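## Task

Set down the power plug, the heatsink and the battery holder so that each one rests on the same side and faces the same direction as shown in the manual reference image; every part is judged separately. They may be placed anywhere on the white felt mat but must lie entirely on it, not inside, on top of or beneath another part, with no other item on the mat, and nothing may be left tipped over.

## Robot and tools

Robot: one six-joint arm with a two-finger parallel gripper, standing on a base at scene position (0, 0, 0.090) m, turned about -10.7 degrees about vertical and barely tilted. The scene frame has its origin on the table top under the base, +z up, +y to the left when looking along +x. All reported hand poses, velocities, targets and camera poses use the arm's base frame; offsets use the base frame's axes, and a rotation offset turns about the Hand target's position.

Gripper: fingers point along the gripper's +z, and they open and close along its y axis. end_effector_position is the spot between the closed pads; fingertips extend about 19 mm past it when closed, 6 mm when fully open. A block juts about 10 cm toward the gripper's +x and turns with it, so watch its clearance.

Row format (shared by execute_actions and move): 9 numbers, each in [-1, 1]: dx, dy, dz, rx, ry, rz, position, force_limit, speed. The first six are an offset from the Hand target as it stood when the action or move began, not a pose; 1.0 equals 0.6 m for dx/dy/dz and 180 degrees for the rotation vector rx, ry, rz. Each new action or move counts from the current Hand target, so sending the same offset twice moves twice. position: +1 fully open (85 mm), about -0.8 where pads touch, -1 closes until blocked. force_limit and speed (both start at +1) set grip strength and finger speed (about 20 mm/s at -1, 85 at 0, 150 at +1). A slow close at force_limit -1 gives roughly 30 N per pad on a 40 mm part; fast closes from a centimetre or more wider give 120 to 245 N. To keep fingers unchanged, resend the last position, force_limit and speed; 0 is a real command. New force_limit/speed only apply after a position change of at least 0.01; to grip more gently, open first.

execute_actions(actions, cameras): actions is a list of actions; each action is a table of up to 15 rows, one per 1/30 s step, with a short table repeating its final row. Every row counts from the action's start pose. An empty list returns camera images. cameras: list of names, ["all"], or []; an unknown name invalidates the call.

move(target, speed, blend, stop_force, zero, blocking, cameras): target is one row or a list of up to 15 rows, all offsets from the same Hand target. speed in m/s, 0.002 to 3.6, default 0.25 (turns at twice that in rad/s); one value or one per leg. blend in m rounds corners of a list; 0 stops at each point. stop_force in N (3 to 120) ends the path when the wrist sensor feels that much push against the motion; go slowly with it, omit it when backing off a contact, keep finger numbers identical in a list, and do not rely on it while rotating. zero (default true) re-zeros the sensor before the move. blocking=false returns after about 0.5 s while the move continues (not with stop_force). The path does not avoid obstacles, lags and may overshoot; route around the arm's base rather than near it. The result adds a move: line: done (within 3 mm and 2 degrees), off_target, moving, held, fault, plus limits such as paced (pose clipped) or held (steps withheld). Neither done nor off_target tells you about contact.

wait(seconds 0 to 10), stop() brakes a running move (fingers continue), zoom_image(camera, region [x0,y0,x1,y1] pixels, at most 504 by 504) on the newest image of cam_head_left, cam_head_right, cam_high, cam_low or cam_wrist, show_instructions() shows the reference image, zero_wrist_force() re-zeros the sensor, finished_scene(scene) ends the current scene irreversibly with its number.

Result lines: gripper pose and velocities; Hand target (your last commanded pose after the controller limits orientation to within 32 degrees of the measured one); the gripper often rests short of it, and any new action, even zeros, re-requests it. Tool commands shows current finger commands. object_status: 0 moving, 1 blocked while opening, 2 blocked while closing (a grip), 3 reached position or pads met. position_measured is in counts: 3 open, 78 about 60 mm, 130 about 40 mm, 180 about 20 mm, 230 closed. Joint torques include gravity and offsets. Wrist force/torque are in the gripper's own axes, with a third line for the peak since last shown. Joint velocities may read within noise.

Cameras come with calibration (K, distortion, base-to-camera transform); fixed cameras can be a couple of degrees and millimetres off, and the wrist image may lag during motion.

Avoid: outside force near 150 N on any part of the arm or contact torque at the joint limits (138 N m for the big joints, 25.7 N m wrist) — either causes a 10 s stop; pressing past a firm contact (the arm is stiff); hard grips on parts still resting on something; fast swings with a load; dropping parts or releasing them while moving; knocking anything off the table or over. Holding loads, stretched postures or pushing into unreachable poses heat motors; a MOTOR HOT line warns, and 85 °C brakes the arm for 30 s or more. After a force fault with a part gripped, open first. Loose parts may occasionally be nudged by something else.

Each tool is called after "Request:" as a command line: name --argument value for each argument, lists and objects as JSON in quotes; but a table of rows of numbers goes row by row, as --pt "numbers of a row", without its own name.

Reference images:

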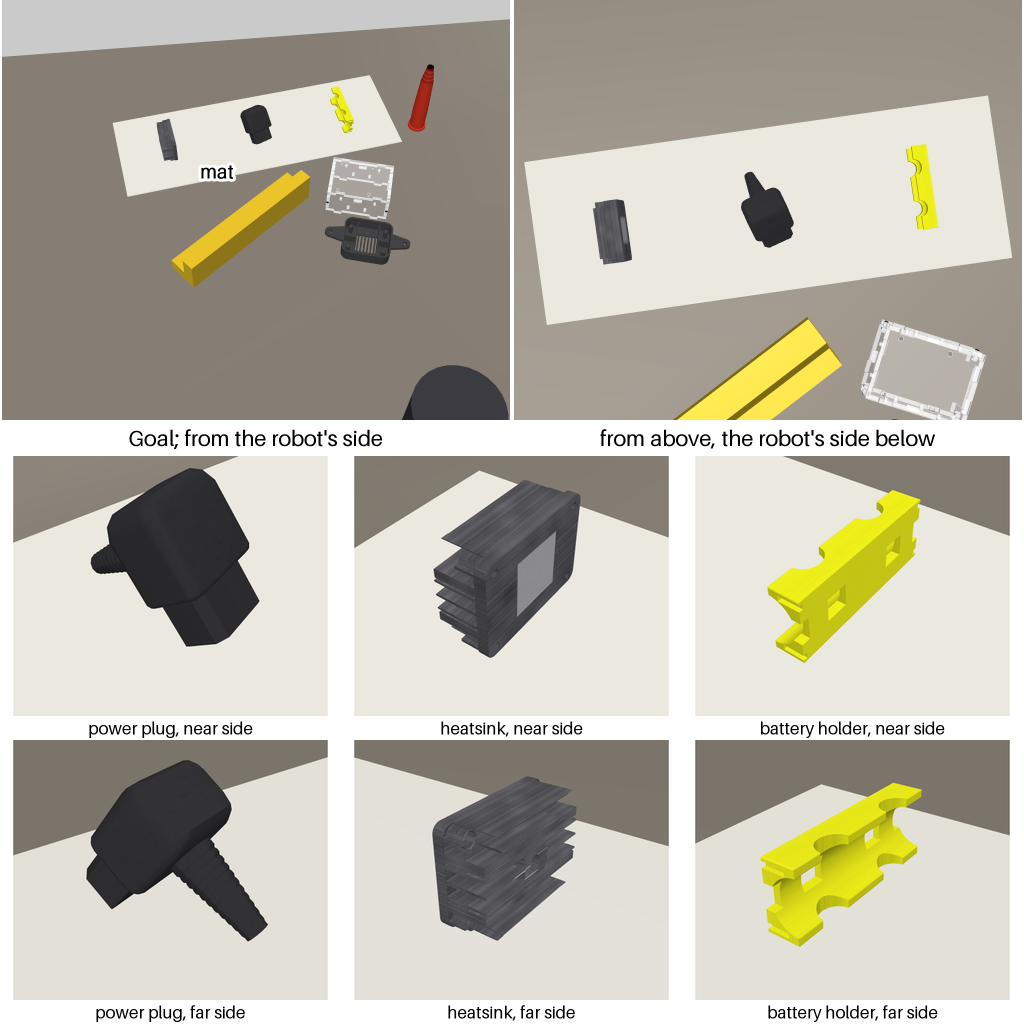

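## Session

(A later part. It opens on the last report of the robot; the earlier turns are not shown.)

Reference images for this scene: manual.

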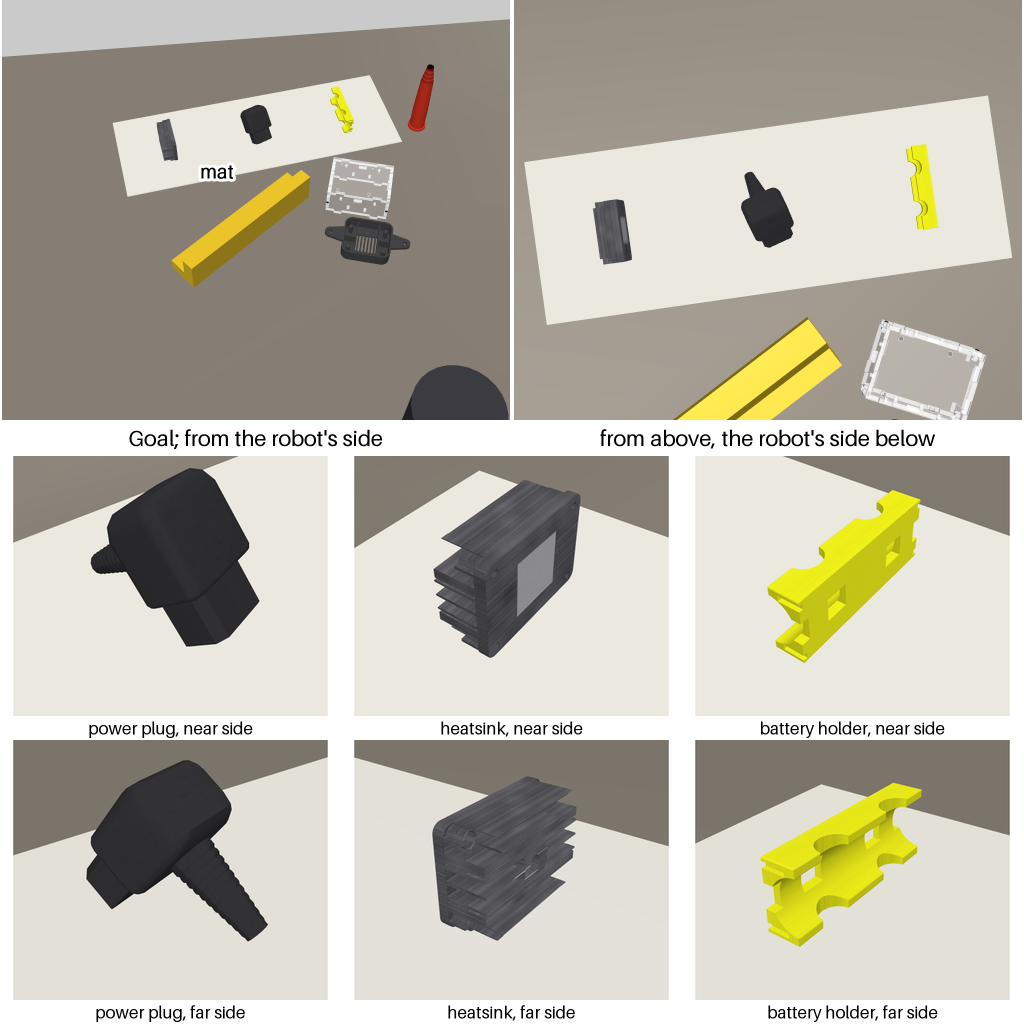

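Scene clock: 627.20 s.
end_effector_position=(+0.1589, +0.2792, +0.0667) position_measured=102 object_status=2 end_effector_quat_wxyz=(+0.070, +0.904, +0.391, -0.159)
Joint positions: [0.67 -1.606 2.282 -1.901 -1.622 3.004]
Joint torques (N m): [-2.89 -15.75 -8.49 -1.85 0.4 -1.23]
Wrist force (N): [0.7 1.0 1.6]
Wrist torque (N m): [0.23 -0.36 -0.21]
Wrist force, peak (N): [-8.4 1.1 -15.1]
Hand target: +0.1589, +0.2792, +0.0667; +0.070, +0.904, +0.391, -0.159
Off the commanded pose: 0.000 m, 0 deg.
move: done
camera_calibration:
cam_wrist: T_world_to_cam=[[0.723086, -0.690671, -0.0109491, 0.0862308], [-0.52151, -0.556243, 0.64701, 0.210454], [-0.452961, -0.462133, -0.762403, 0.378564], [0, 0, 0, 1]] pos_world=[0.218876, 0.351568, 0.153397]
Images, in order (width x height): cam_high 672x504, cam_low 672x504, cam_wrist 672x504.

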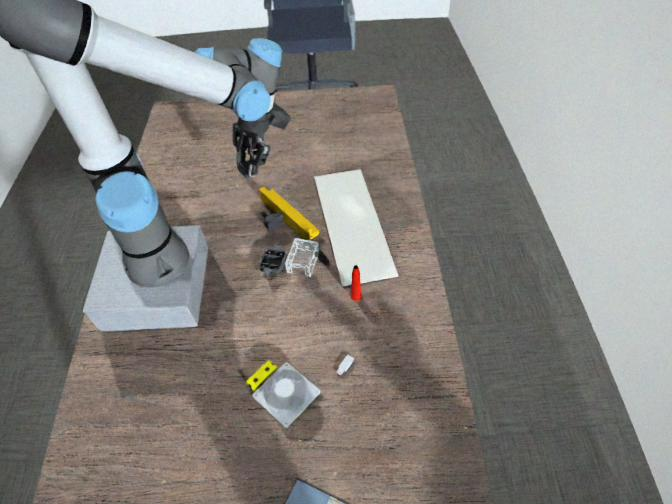

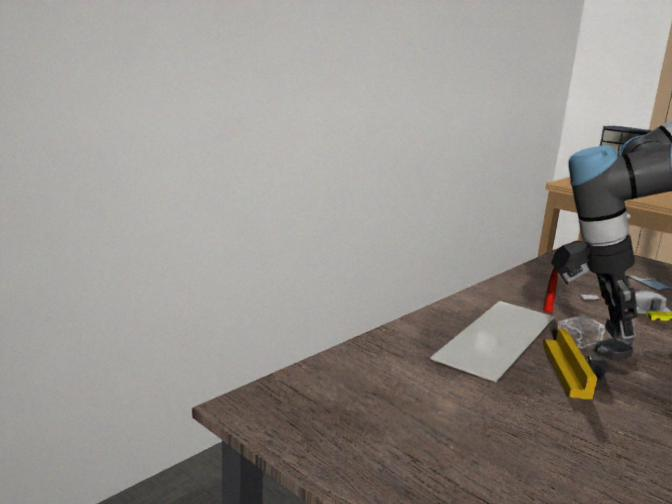

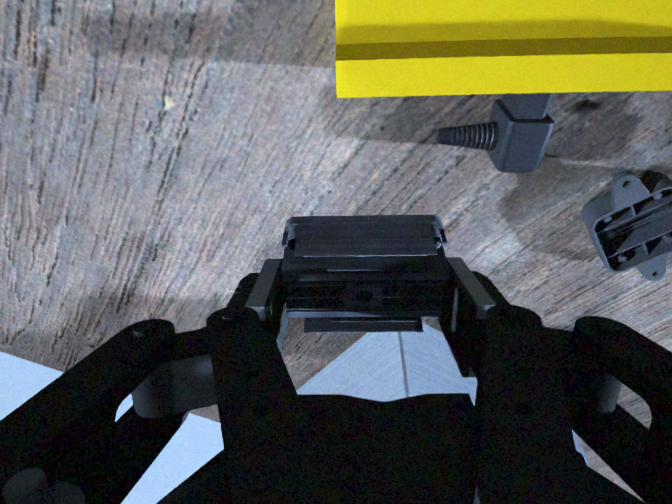

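Request:
move --pt "0.426 0.0672 0 0 0 -0.6656 -1 -1 -1" --pt "0.426 0.0672 0 -0.1319 -0.5668 -0.5034 -1 -1 -1" --speed 0.4 --blend '[0.03, 0]' --cameras '["cam_high", "cam_wrist", "cam_low", "cam_head_left"]'

Scene clock: 665.20 s.
end_effector_position=(+0.4148, +0.3201, +0.0669) position_measured=102 object_status=2 end_effector_quat_wxyz=(+0.296, +0.697, -0.512, +0.405)
Joint positions: [0.782 -0.957 1.659 -1.597 -2.452 5.519]
Joint torques (N m): [-6.28 -53.92 -6 -3.4 -1.09 0.28]
Wrist force (N): [-0.1 1.6 1.0]
Wrist torque (N m): [0.28 -0.16 0.08]
Wrist force, peak (N): [-8.2 2.8 3.3]
Hand target: +0.4148, +0.3200, +0.0669; +0.296, +0.697, -0.512, +0.405 (not the last commanded pose)
Off the commanded pose: 0.001 m, 10 deg.
move: held (a check stopped the path); path passed 1 of 2 targets; limits=held
pose unreachable: on one or more control steps of this call, first in action 0 (counted from 0), an arm could not follow its commanded pose, so it was not sent that pose on those steps. It may still have moved: this result reports where it is.
cause: moving toward the commanded pose would bring two parts of the arm too close to each other (its gripper and another part of the arm, with joints 4 (wrist 1) to 6 (wrist 3) between them, 5 mm apart when it was first held).
camera_calibration:
cam_wrist: T_world_to_cam=[[-0.950756, -0.309673, -0.0128262, 0.501931], [-0.229681, 0.731742, -0.641716, -0.0805638], [0.208108, -0.60717, -0.766835, 0.286009], [0, 0, 0, 1]] pos_world=[0.39919, 0.388043, 0.17406]
Images, in order (width x height): cam_head_left 672x504, cam_high 672x504, cam_low 672x504, cam_wrist 672x504.

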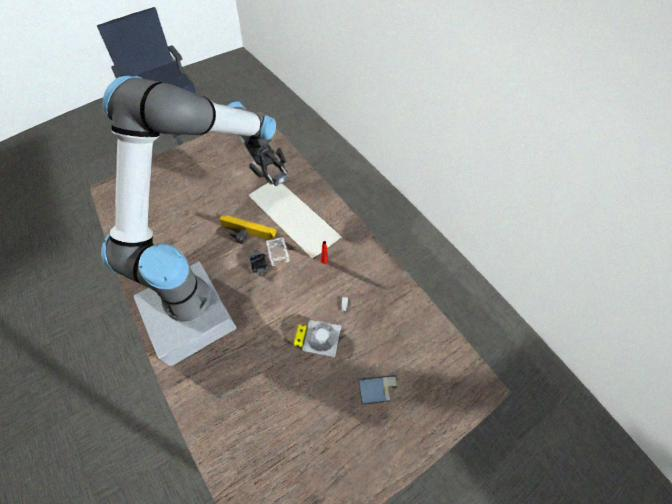

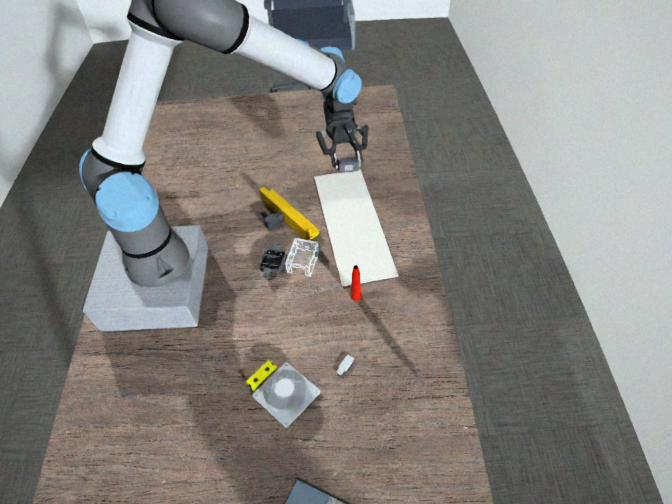

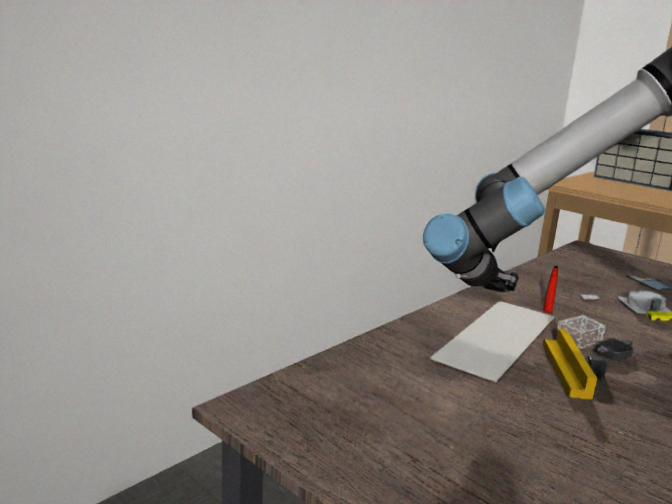

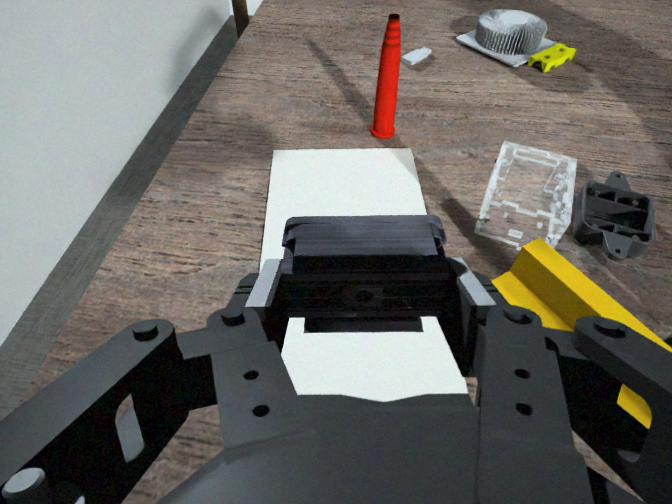

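Request:
move --pt "0 0 -0.06 0.4248 0.1342 0 -1 -1 -1" --pt "0 0 -0.1965 0.4248 0.1342 0 -1 -1 -1" --speed '[0.45, 0.15]' --blend '[0.02, 0]'

Request:
move --target '[0, 0, -0.025, 0, 0, 0, -1, -1, -1]' --speed 0.005 --stop_force 3 --cameras '["cam_wrist"]'

Scene clock: 764.03 s.
end_effector_position=(+0.4148, +0.3200, -0.0510) position_measured=102 object_status=2 end_effector_quat_wxyz=(-0.102, +0.794, -0.583, -0.140)
Joint positions: [0.222 -1.089 2.166 -2.617 -1.224 4.626]
Joint torques (N m): [10.32 -31.51 -23 -3.14 1.56 0.98]
Wrist force (N): [1.1 2.2 1.6]
Wrist torque (N m): [0.48 -0.42 -0.37]
Wrist force, peak (N): [2.1 2.1 3.5]
Hand target: +0.4148, +0.3200, -0.0510; -0.102, +0.794, -0.583, -0.140
Off the commanded pose: 0.000 m, 0 deg.
move: done

Scene clock: 766.27 s.
end_effector_position=(+0.4148, +0.3200, -0.0575) position_measured=102 object_status=2 end_effector_quat_wxyz=(-0.102, +0.794, -0.583, -0.140)
Joint positions: [0.222 -1.072 2.167 -2.635 -1.224 4.626]
Joint torques (N m): [10.07 -42.09 -9.83 -0.34 -0.41 -0.24]
Wrist force (N): [0.3 3.0 -1.9]
Wrist torque (N m): [0.57 -0.39 -0.37]
Wrist force, peak (N): [-0.5 3.5 -4.8]
Hand target: +0.4149, +0.3200, -0.0575; -0.102, +0.794, -0.583, -0.140 (not the last commanded pose)
Off the commanded pose: 0.008 m, 0 deg.
move: contact
camera_calibration:
cam_wrist: T_world_to_cam=[[-0.956806, -0.290523, -0.0108436, 0.496841], [-0.2284, 0.728088, 0.646313, -0.0856733], [-0.179874, 0.620873, -0.762995, -0.0412371], [0, 0, 0, 1]] pos_world=[0.448395, 0.232325, 0.0292956]
Images, in order (width x height): cam_wrist 672x504.

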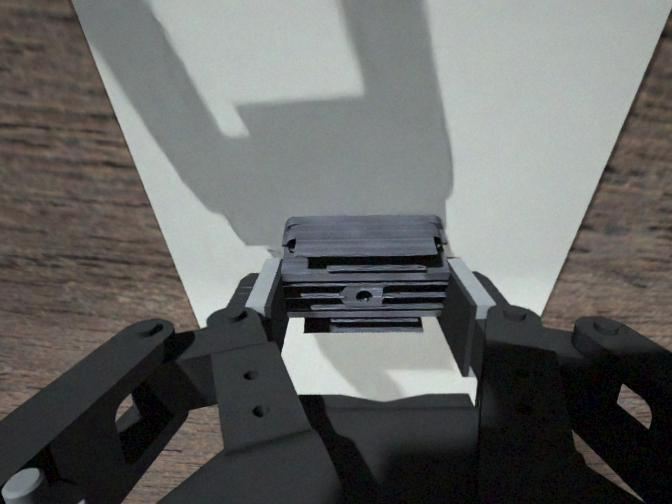

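Request:
move --pt "0 0 0 0 0 0 0.38 -1 -1" --pt "0 0 0 0.0848 0.0268 0 0.38 -1 -1" --pt "0 0 0 0.0848 0.0268 0 -1 -1 -1" --speed 0.2

Request:
move --pt "0 0 0.13 0 0 0 -1 -1 -1" --pt "0 0 0.13 -0.4768 -0.1507 0 -1 -1 -1" --pt "0 0 0.02 -0.4768 -0.1507 0 -1 -1 -1" --speed '[0.15, 0.45, 0.12]' --blend '[0.015, 0.01, 0]' --cameras '["cam_wrist", "cam_low"]'

Scene clock: 779.90 s.
end_effector_position=(+0.4149, +0.3200, -0.0575) position_measured=102 object_status=2 end_effector_quat_wxyz=(-0.182, +0.766, -0.563, -0.249)
Joint positions: [0.092 -1.025 2.188 -2.581 -0.96 4.452]
Joint torques (N m): [10.31 -41.67 -18.82 -4.38 1.72 -0.92]
Wrist force (N): [-1.2 3.2 -3.0]
Wrist torque (N m): [0.48 -0.20 -0.35]
Wrist force, peak (N): [-1.3 3.0 -3.7]
Hand target: +0.4149, +0.3200, -0.0575; -0.182, +0.766, -0.563, -0.249
Off the commanded pose: 0.000 m, 0 deg.
move: done

Scene clock: 783.30 s.
end_effector_position=(+0.4148, +0.3200, -0.0455) position_measured=102 object_status=2 end_effector_quat_wxyz=(+0.268, +0.718, -0.528, +0.367)
Joint positions: [0.76 -0.813 1.742 -1.956 -2.386 5.409]
Joint torques (N m): [-6.42 -48.88 -24.31 -0.16 -2.38 -1.44]
Wrist force (N): [-0.2 1.8 0.9]
Wrist torque (N m): [0.32 -0.20 0.08]
Wrist force, peak (N): [2.6 2.1 3.6]
Hand target: +0.4149, +0.3200, -0.0455; +0.268, +0.718, -0.528, +0.367
Off the commanded pose: 0.000 m, 0 deg.
move: done
camera_calibration:
cam_wrist: T_world_to_cam=[[-0.951159, -0.30839, -0.0138359, 0.500159], [-0.249152, 0.793371, -0.555415, -0.160396], [0.182262, -0.524841, -0.831458, 0.181299], [0, 0, 0, 1]] pos_world=[0.402724, 0.376652, 0.0685764]
Images, in order (width x height): cam_low 672x504, cam_wrist 672x504.

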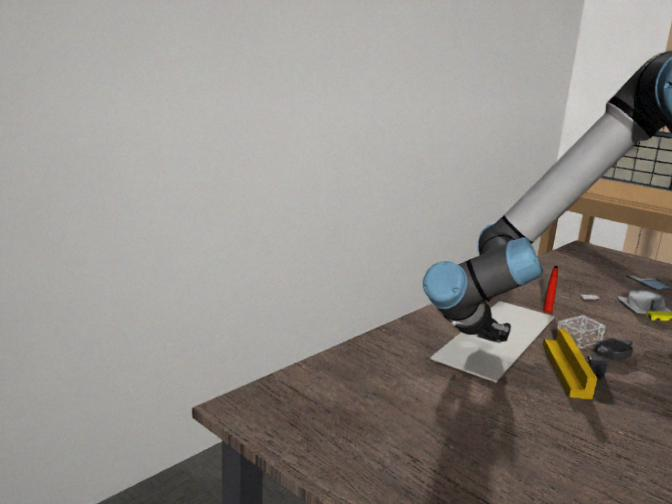

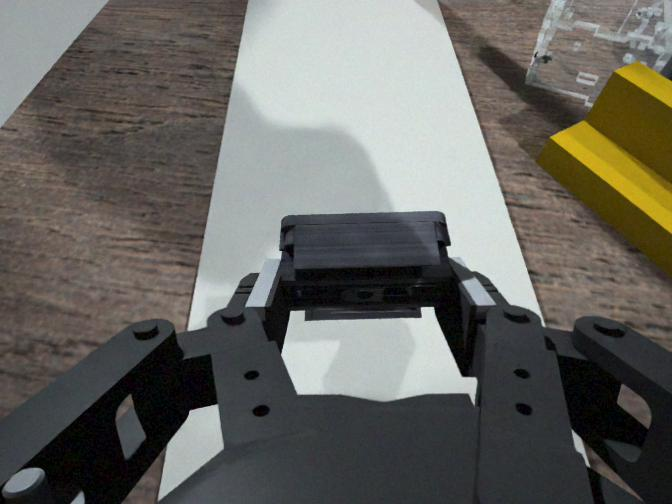

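Request:
move --target '[0, 0, -0.05, 0, 0, 0, -1, -1, -1]' --speed 0.006 --stop_force 3

Scene clock: 789.30 s.
end_effector_position=(+0.4149, +0.3200, -0.0611) position_measured=102 object_status=2 end_effector_quat_wxyz=(+0.268, +0.718, -0.528, +0.367)
Joint positions: [0.76 -0.782 1.74 -1.985 -2.386 5.409]
Joint torques (N m): [-5.69 -54.46 -10.98 0.49 -0.45 -0.34]
Wrist force (N): [3.0 2.2 -1.3]
Wrist torque (N m): [0.31 -0.30 0.10]
Wrist force, peak (N): [5.2 1.8 -2.8]
Hand target: +0.4149, +0.3200, -0.0611; +0.268, +0.718, -0.528, +0.367 (not the last commanded pose)
Off the commanded pose: 0.014 m, 0 deg.
move: contact

Request:
move --pt "0 0 0 0 0 0 0.42 -1 -1" --pt "-0.0406 0.1286 0.098 0 0 0 0.42 -1 -1" --speed '[0.1, 0.12]' --cameras '["cam_wrist", "cam_low", "cam_head_left"]'

Request:
zoom_image --camera "cam_wrist" --region '[230, 130, 440, 290]'

Request:
zoom_image --camera "cam_low" --region '[420, 290, 580, 410]'

Scene clock: 799.87 s.
end_effector_position=(+0.3905, +0.3972, -0.0023) position_measured=76 object_status=3 end_effector_quat_wxyz=(+0.268, +0.718, -0.528, +0.367)
Joint positions: [0.87 -0.807 1.536 -1.666 -2.324 5.538]
Joint torques (N m): [-3.39 -39.63 -11.47 -1.78 -2.49 -0.99]
Wrist force (N): [0.3 1.5 0.5]
Wrist torque (N m): [0.30 -0.26 0.04]
Wrist force, peak (N): [3.3 2.3 -1.8]
Hand target: +0.3905, +0.3972, -0.0023; +0.268, +0.718, -0.528, +0.367
Off the commanded pose: 0.000 m, 0 deg.
move: done
camera_calibration:
cam_wrist: T_world_to_cam=[[-0.951139, -0.308447, -0.0139839, 0.501486], [-0.249146, 0.793451, -0.555303, -0.203757], [0.182377, -0.524686, -0.83153, 0.262059], [0, 0, 0, 1]] pos_world=[0.378424, 0.453852, 0.111776]
Images, in order (width x height): cam_head_left 672x504, cam_low 672x504, cam_wrist 672x504.

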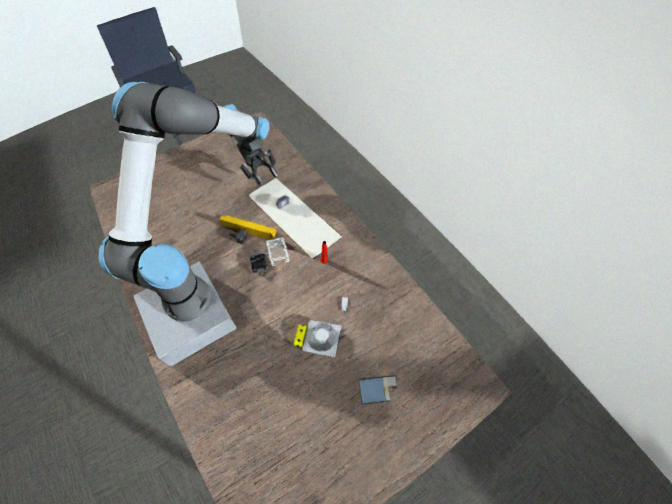

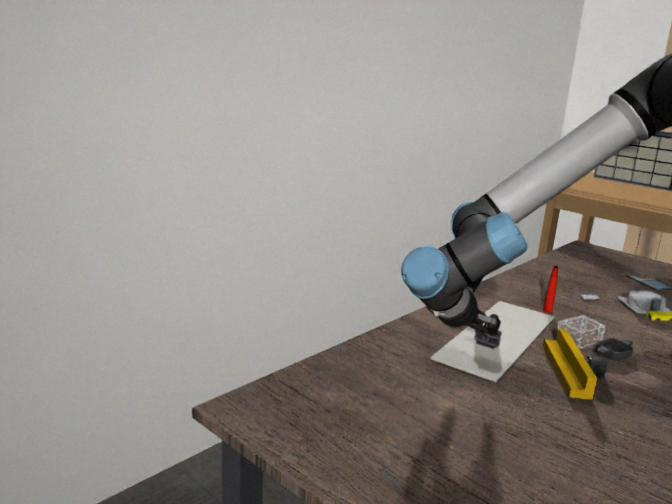

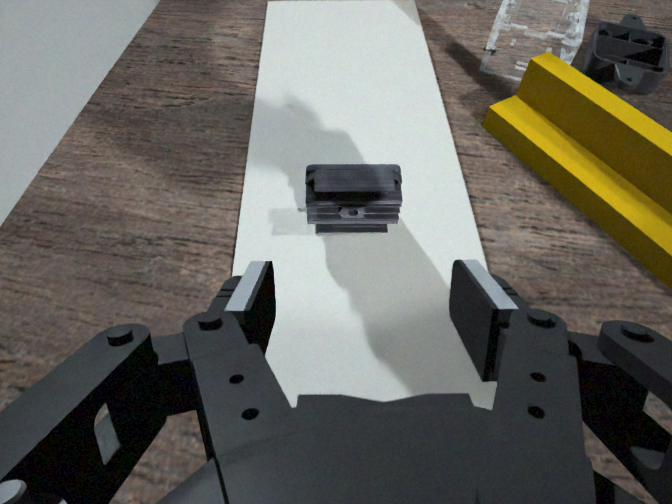

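Scaled by 2.400 from the camera's 672x504 image, which has a finer 960x720 frame.

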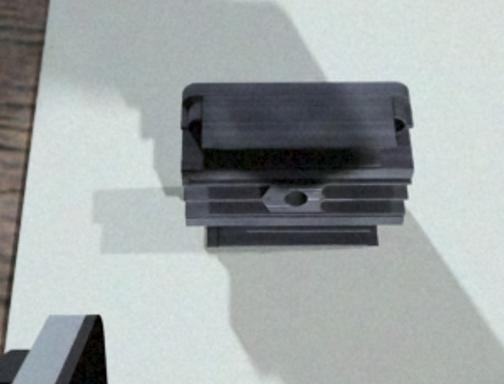

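Scaled by 3.150 from the camera's 672x504 image, which has a finer 960x720 frame.

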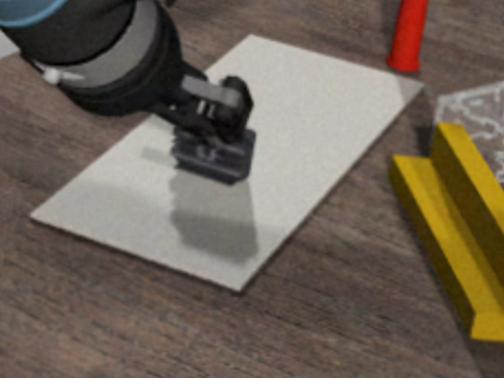

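Request:
show_instructions

Reference images for this scene: manual.

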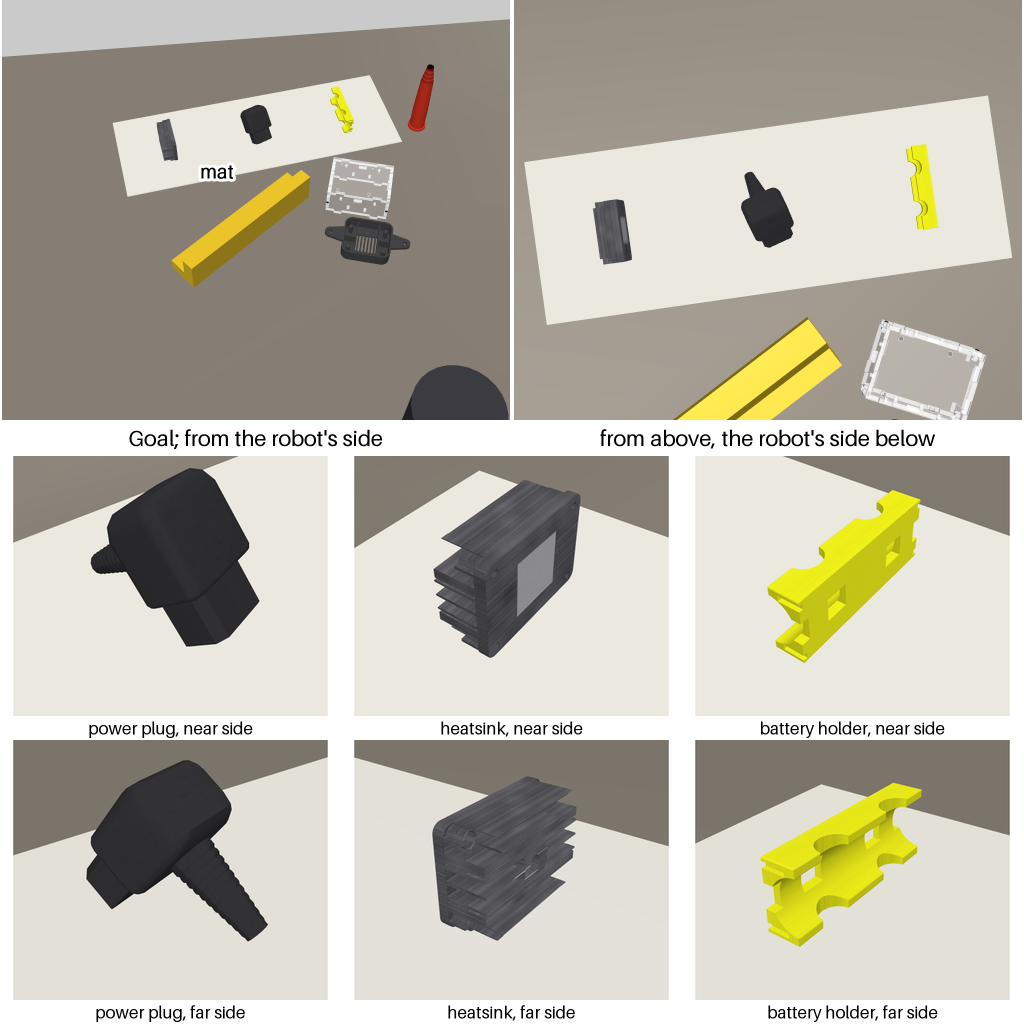

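Request:
move --pt "0 0 0.17 0 0 0 1 -1 -1" --pt "0 -0.4953 0.237 0.0412 0.0993 0.5509 1 -1 -1" --speed '[0.4, 0.6]' --blend '[0.06, 0]'

Request:
move --target '[-0.1367, -0.5233, -0.1333, -0.1109, 0.0073, 0.6472, 1, -1, -1]' --speed 0.6 --cameras '["cam_wrist", "cam_low"]'

Request:
zoom_image --camera "cam_low" --region '[440, 290, 560, 380]'

Request:
zoom_image --camera "cam_wrist" --region '[210, 120, 462, 309]'

Scene clock: 900.20 s.
end_effector_position=(+0.3905, +0.1000, +0.1399) position_measured=3 object_status=3 end_effector_quat_wxyz=(-0.076, +0.921, +0.224, +0.308) end_effector_velocity=(-0.001, +0.001, -0.001) end_effector_angular_velocity=(+0.003, +0.004, +0.005)
Joint positions: [-0.439 -2.01 2.681 -2.67 -1.071 2.337]
Joint velocities: [0 0.001 0 0.006 0.003 -0.005]
Joint torques (N m): [-5.94 -9.11 -14.63 -1.4 2.3 -1.22]
Wrist force (N): [0.3 1.4 0.6]
Wrist torque (N m): [0.27 -0.25 -0.03]
Wrist force, peak (N): [-3.3 1.4 2.6]
Hand target: +0.3905, +0.1000, +0.1399; -0.076, +0.921, +0.224, +0.308
Off the commanded pose: 0.000 m, 0 deg.
move: done; blend cut to 0.051 m at target 1

Scene clock: 902.53 s.
end_effector_position=(+0.3085, -0.2140, +0.0599) position_measured=3 object_status=3 end_effector_quat_wxyz=(-0.169, +0.298, +0.938, +0.053)
Joint positions: [-0.898 -1.454 2.147 -1.921 -1.669 -0.266]
Joint torques (N m): [5.25 -33.9 -9.06 -0.34 -0.97 -0.84]
Wrist force (N): [0.4 1.8 1.0]
Wrist torque (N m): [0.35 -0.34 -0.09]
Wrist force, peak (N): [0.6 2.1 1.2]
Hand target: +0.3085, -0.2140, +0.0599; -0.169, +0.298, +0.938, +0.053
Off the commanded pose: 0.000 m, 0 deg.
move: done
camera_calibration:
cam_wrist: T_world_to_cam=[[0.57538, 0.81773, -0.0159647, 0.00597552], [0.817828, -0.575462, -0.000673822, -0.359927], [-0.00973807, -0.0126686, -0.999872, 0.186933], [0, 0, 0, 1]] pos_world=[0.29274, -0.209642, 0.186762]
Images, in order (width x height): cam_low 672x504, cam_wrist 672x504.

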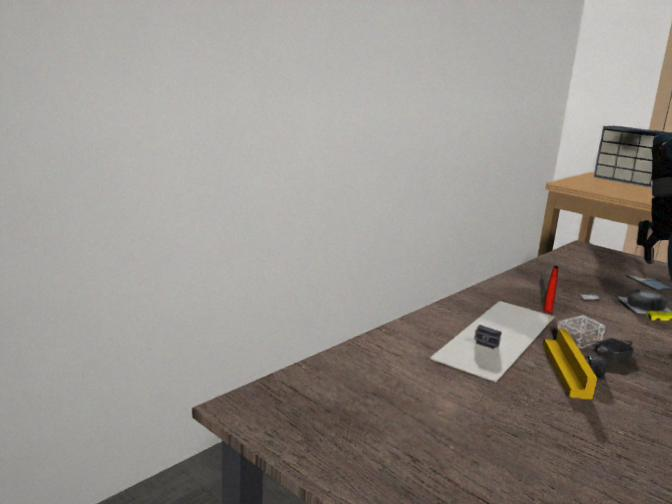

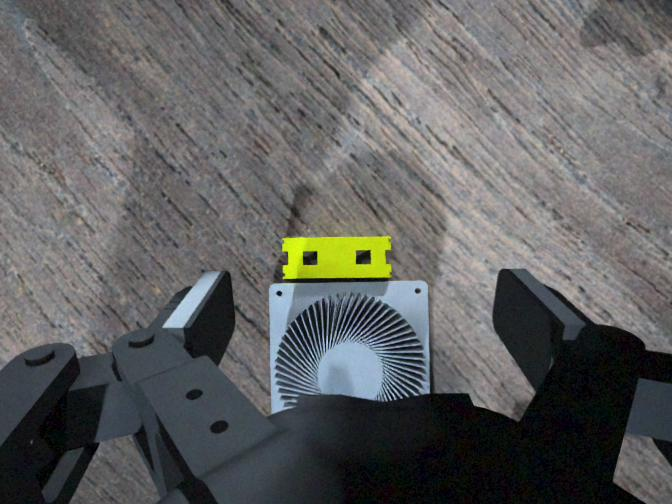

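Scaled by 4.200 from the camera's 672x504 image, which has a finer 960x720 frame.

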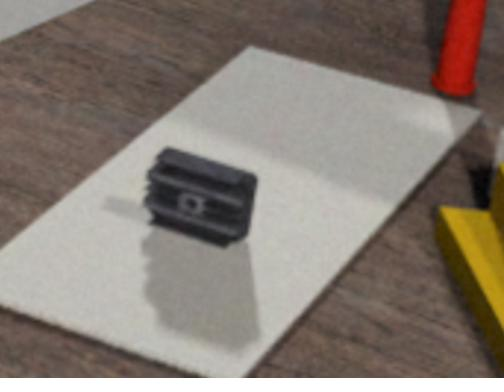

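Scaled by 2.000 from the camera's 672x504 image, which has a finer 960x720 frame.

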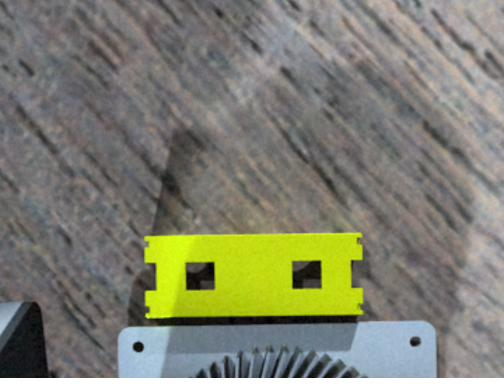

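Request:
move --pt "-0.0277 -0.0018 -0.13 -0.0641 -0.0928 0.0044 1 -1 -1" --pt "-0.0277 -0.0018 -0.2132 -0.0641 -0.0928 0.0044 1 -1 -1" --pt "-0.0277 -0.0018 -0.2132 -0.0641 -0.0928 0.0044 -1 -1 -1" --speed '[0.3, 0.08, 0.1]' --blend '[0.01, 0, 0]' --cameras '["cam_wrist"]'

Scene clock: 928.67 s.
end_effector_position=(+0.2919, -0.2151, -0.0680) position_measured=53 object_status=0 end_effector_quat_wxyz=(+0.000, +0.296, +0.955, +0.000)
Joint positions: [-1.011 -1.256 2.553 -2.867 -1.571 -0.411]
Joint torques (N m): [6.72 -16.82 -16.59 -4.45 1.1 1.36]
Wrist force (N): [8.3 3.6 -21.7]
Wrist torque (N m): [0.38 -0.68 -0.19]
Wrist force, peak (N): [8.3 3.6 -21.7]
Hand target: +0.2919, -0.2150, -0.0680; +0.000, +0.296, +0.955, +0.000
Off the commanded pose: 0.000 m, 0 deg.
move: done
camera_calibration:
cam_wrist: T_world_to_cam=[[0.568164, 0.822786, -0.0145834, 0.0176888], [0.774783, -0.528876, 0.346413, -0.300915], [0.277311, -0.208118, -0.937969, -0.0627696], [0, 0, 0, 1]] pos_world=[0.2405, -0.186764, 0.0456229]
Images, in order (width x height): cam_wrist 672x504.

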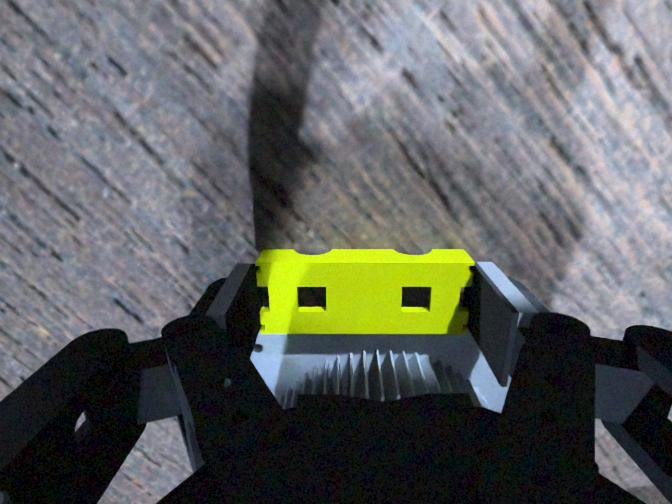

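Request:
move --pt "0 0 0.23 0 0 0 -1 -1 -1" --pt "0.2832 0.6628 0.23 0 0 0.2956 -1 -1 -1" --pt "0.2832 0.6628 0.027 0 0 0.2956 -1 -1 -1" --speed '[0.15, 0.45, 0.15]' --blend '[0.03, 0.02, 0]'

Request:
move --target '[0, 0, -0.04, 0, 0, 0, -1, -1, -1]' --speed 0.006 --stop_force 3 --cameras '["cam_wrist"]'

Scene clock: 937.57 s.
end_effector_position=(+0.4617, +0.1826, -0.0518) position_measured=53 object_status=2 end_effector_quat_wxyz=(+0.000, -0.163, +0.987, +0.000)
Joint positions: [0.105 -1.123 2.174 -2.621 -1.571 -0.223]
Joint torques (N m): [10.48 -29.76 -22.12 -3.36 1.03 1.14]
Wrist force (N): [1.0 2.4 0.7]
Wrist torque (N m): [0.53 -0.47 -0.14]
Wrist force, peak (N): [8.4 3.8 -21.9]
Hand target: +0.4618, +0.1826, -0.0518; +0.000, -0.163, +0.987, +0.000
Off the commanded pose: 0.000 m, 0 deg.
move: done

Scene clock: 940.13 s.
end_effector_position=(+0.4618, +0.1826, -0.0618) position_measured=53 object_status=2 end_effector_quat_wxyz=(+0.000, -0.163, +0.987, +0.000)
Joint positions: [0.105 -1.098 2.177 -2.649 -1.571 -0.223]
Joint torques (N m): [9.53 -41.34 -14.31 -0.12 -0.44 -0.11]
Wrist force (N): [1.1 2.3 -2.4]
Wrist torque (N m): [0.56 -0.46 -0.13]
Wrist force, peak (N): [1.1 2.2 -4.2]
Hand target: +0.4618, +0.1826, -0.0618; +0.000, -0.163, +0.987, +0.000 (not the last commanded pose)
Off the commanded pose: 0.014 m, 0 deg.
move: contact
camera_calibration:
cam_wrist: T_world_to_cam=[[-0.318603, 0.947776, -0.0146041, -0.0193615], [0.88757, 0.303702, 0.346387, -0.428425], [0.332732, 0.0973978, -0.937978, -0.102663], [0, 0, 0, 1]] pos_world=[0.408248, 0.158463, 0.0518228]
Images, in order (width x height): cam_wrist 672x504.

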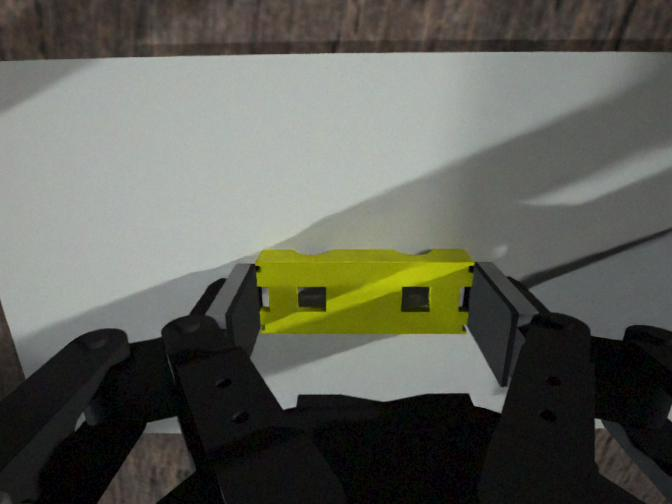

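Request:
move --pt "0 0 0 0 0 0 0.75 -1 -1" --pt "0.01024 0.00353 0 -0.1085 0.3152 0 0.75 -1 -1" --pt "0.01024 0.00353 0 -0.1085 0.3152 0 -1 -1 -1" --speed 0.35 --cameras '["cam_wrist"]'

Scene clock: 976.80 s.
end_effector_position=(+0.4679, +0.1848, -0.0618) position_measured=54 object_status=0 end_effector_quat_wxyz=(-0.493, -0.141, +0.854, -0.084)
Joint positions: [0.178 -0.581 1.25 -1.197 -1.704 -0.074]
Joint torques (N m): [-2.2 -50.14 -25.01 2.75 1.02 -1.47]
Wrist force (N): [1.3 1.8 -0.9]
Wrist torque (N m): [0.30 -0.19 -0.03]
Wrist force, peak (N): [0.9 2.5 -3.1]
Hand target: +0.4679, +0.1848, -0.0618; -0.493, -0.141, +0.854, -0.084
Off the commanded pose: 0.000 m, 0 deg.
move: done
camera_calibration:
cam_wrist: T_world_to_cam=[[-0.333954, 0.942492, -0.0135606, -0.0111558], [0.727716, 0.248655, -0.639219, -0.410467], [-0.599087, -0.223338, -0.768905, 0.400815], [0, 0, 0, 1]] pos_world=[0.5351, 0.202096, 0.0456589]
Images, in order (width x height): cam_wrist 672x504.

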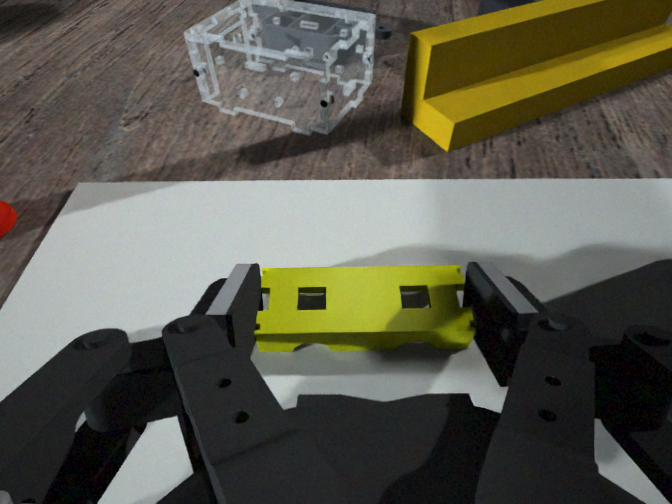

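Request:
move --pt "0 0 0.2 0 0 0 -1 -1 -1" --pt "-0.024 0.0357 0.2 0.4861 -0.2424 0.3807 -1 -1 -1" --pt "-0.024 0.0357 0.0197 0.4861 -0.2424 0.3807 -1 -1 -1" --speed '[0.12, 0.45, 0.15]' --blend '[0.015, 0.01, 0]' --cameras '["cam_wrist", "cam_low"]'

Scene clock: 991.40 s.
end_effector_position=(+0.4535, +0.2062, -0.0499) position_measured=54 object_status=2 end_effector_quat_wxyz=(-0.151, +0.780, -0.569, -0.209)
Joint positions: [-0.101 -1.09 2.16 -2.413 -1.096 -2.037]
Joint torques (N m): [6.78 -31.81 -22.31 -2.65 1.52 1.17]
Wrist force (N): [0.6 2.1 1.1]
Wrist torque (N m): [0.41 -0.32 -0.37]
Wrist force, peak (N): [1.9 2.2 2.9]
Hand target: +0.4535, +0.2062, -0.0499; -0.152, +0.780, -0.569, -0.209
Off the commanded pose: 0.000 m, 0 deg.
move: done
camera_calibration:
cam_wrist: T_world_to_cam=[[-0.955223, -0.295761, -0.00859204, 0.50129], [-0.195415, 0.6088, 0.76888, 0.0169524], [-0.222174, 0.736131, -0.639336, 0.0437607], [0, 0, 0, 1]] pos_world=[0.491879, 0.105728, 0.0192505]
Images, in order (width x height): cam_low 672x504, cam_wrist 672x504.

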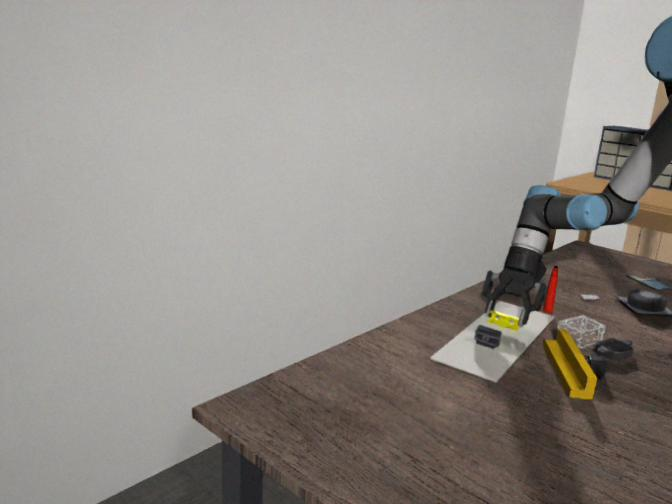

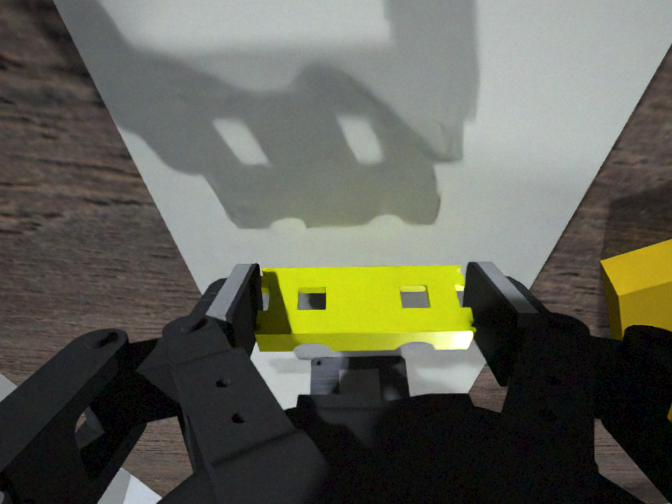

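Request:
move --target '[0, 0, -0.035, 0, 0, 0, -1, -1, -1]' --speed 0.006 --stop_force 3 --cameras '["cam_wrist"]'

Request:
zoom_image --camera "cam_wrist" --region '[210, 230, 510, 400]'

Scene clock: 998.30 s.
end_effector_position=(+0.4535, +0.2062, -0.0607) position_measured=54 object_status=2 end_effector_quat_wxyz=(-0.152, +0.780, -0.569, -0.209)
Joint positions: [-0.101 -1.063 2.162 -2.442 -1.096 -2.037]
Joint torques (N m): [-0.31 -42.25 -5.73 0.04 -0.27 0.63]
Wrist force (N): [-1.3 2.5 -2.4]
Wrist torque (N m): [0.42 -0.27 -0.37]
Wrist force, peak (N): [-3.3 3.4 -5.6]
Hand target: +0.4535, +0.2062, -0.0607; -0.152, +0.780, -0.569, -0.209 (not the last commanded pose)
Off the commanded pose: 0.010 m, 0 deg.
move: contact
camera_calibration:
cam_wrist: T_world_to_cam=[[-0.955226, -0.295749, -0.00872657, 0.501199], [-0.195511, 0.608785, 0.768867, 0.0252282], [-0.222079, 0.736147, -0.63935, 0.0368711], [0, 0, 0, 1]] pos_world=[0.491879, 0.105728, 0.00855017]
Images, in order (width x height): cam_wrist 672x504.

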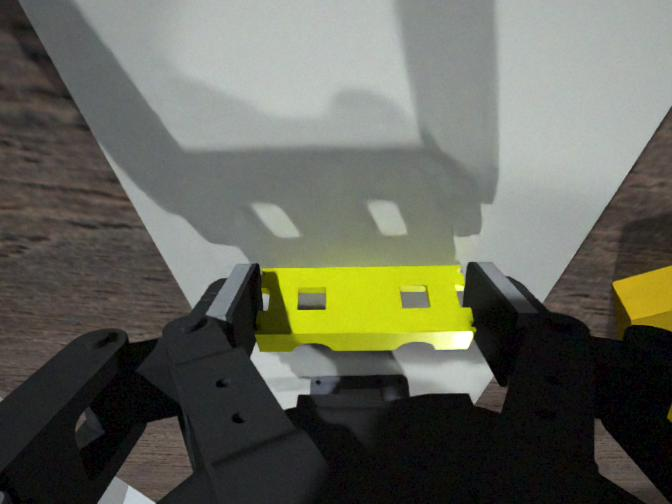

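Scaled by 1.680 from the camera's 672x504 image, which has a finer 960x720 frame.

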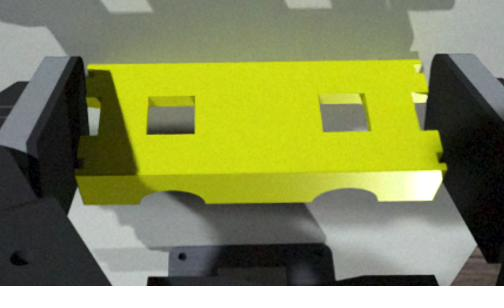

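Request:
move --pt "0 0 0 0 0 0 0.75 -1 -1" --pt "0.0258 -0.0793 0.1443 0 0 0 0.75 -1 -1" --speed '[0.1, 0.12]' --cameras '["cam_wrist", "cam_low"]'

Request:
zoom_image --camera "cam_wrist" --region '[230, 170, 430, 330]'

Scene clock: 1006.03 s.
end_effector_position=(+0.4691, +0.1585, +0.0259) position_measured=35 object_status=3 end_effector_quat_wxyz=(-0.152, +0.780, -0.569, -0.209)
Joint positions: [-0.193 -1.253 2.088 -2.134 -1.119 -2.137]
Joint torques (N m): [10.34 -27.49 -5.56 -2.52 2.18 1.05]
Wrist force (N): [0.3 2.1 1.5]
Wrist torque (N m): [0.36 -0.24 -0.26]
Wrist force, peak (N): [-1.9 2.6 -2.7]
Hand target: +0.4690, +0.1586, +0.0259; -0.152, +0.780, -0.569, -0.209
Off the commanded pose: 0.000 m, 0 deg.
move: done
camera_calibration:
cam_wrist: T_world_to_cam=[[-0.955255, -0.295649, -0.00889911, 0.502804], [-0.195617, 0.608908, 0.768743, -0.00926845], [-0.22186, 0.736086, -0.639496, 0.13065], [0, 0, 0, 1]] pos_world=[0.507479, 0.0581281, 0.0951494]
Images, in order (width x height): cam_low 672x504, cam_wrist 672x504.

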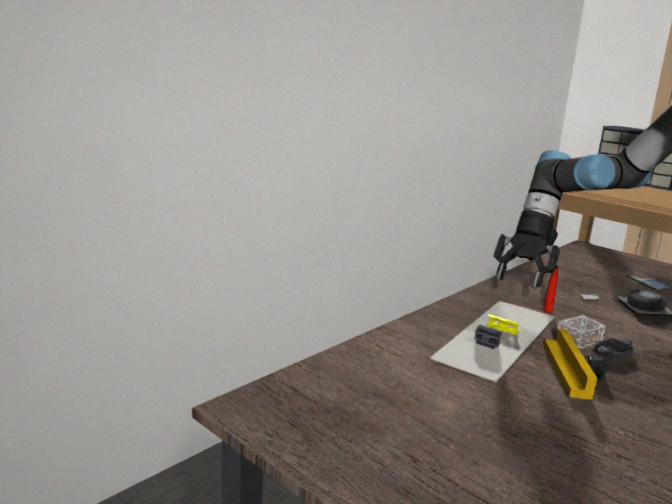

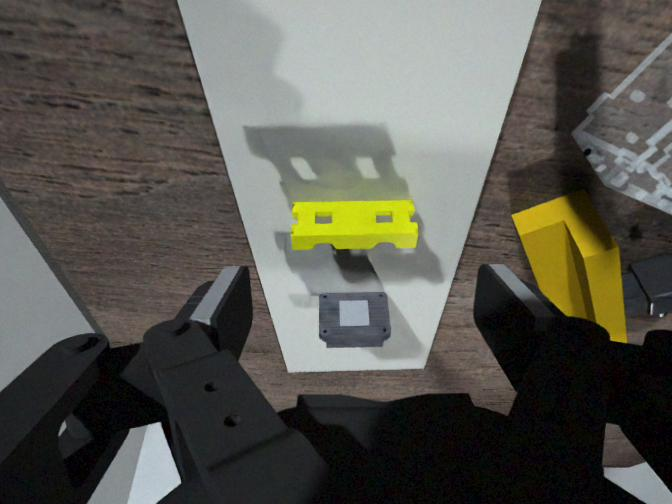

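Scaled by 2.520 from the camera's 672x504 image, which has a finer 960x720 frame.

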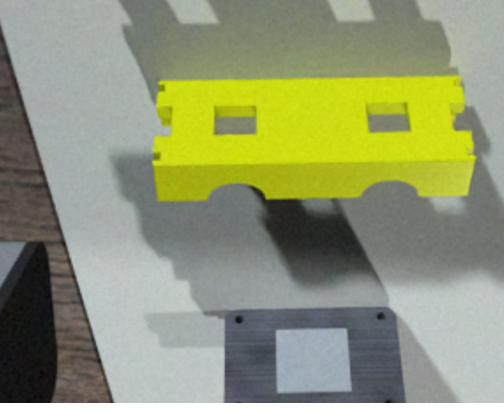

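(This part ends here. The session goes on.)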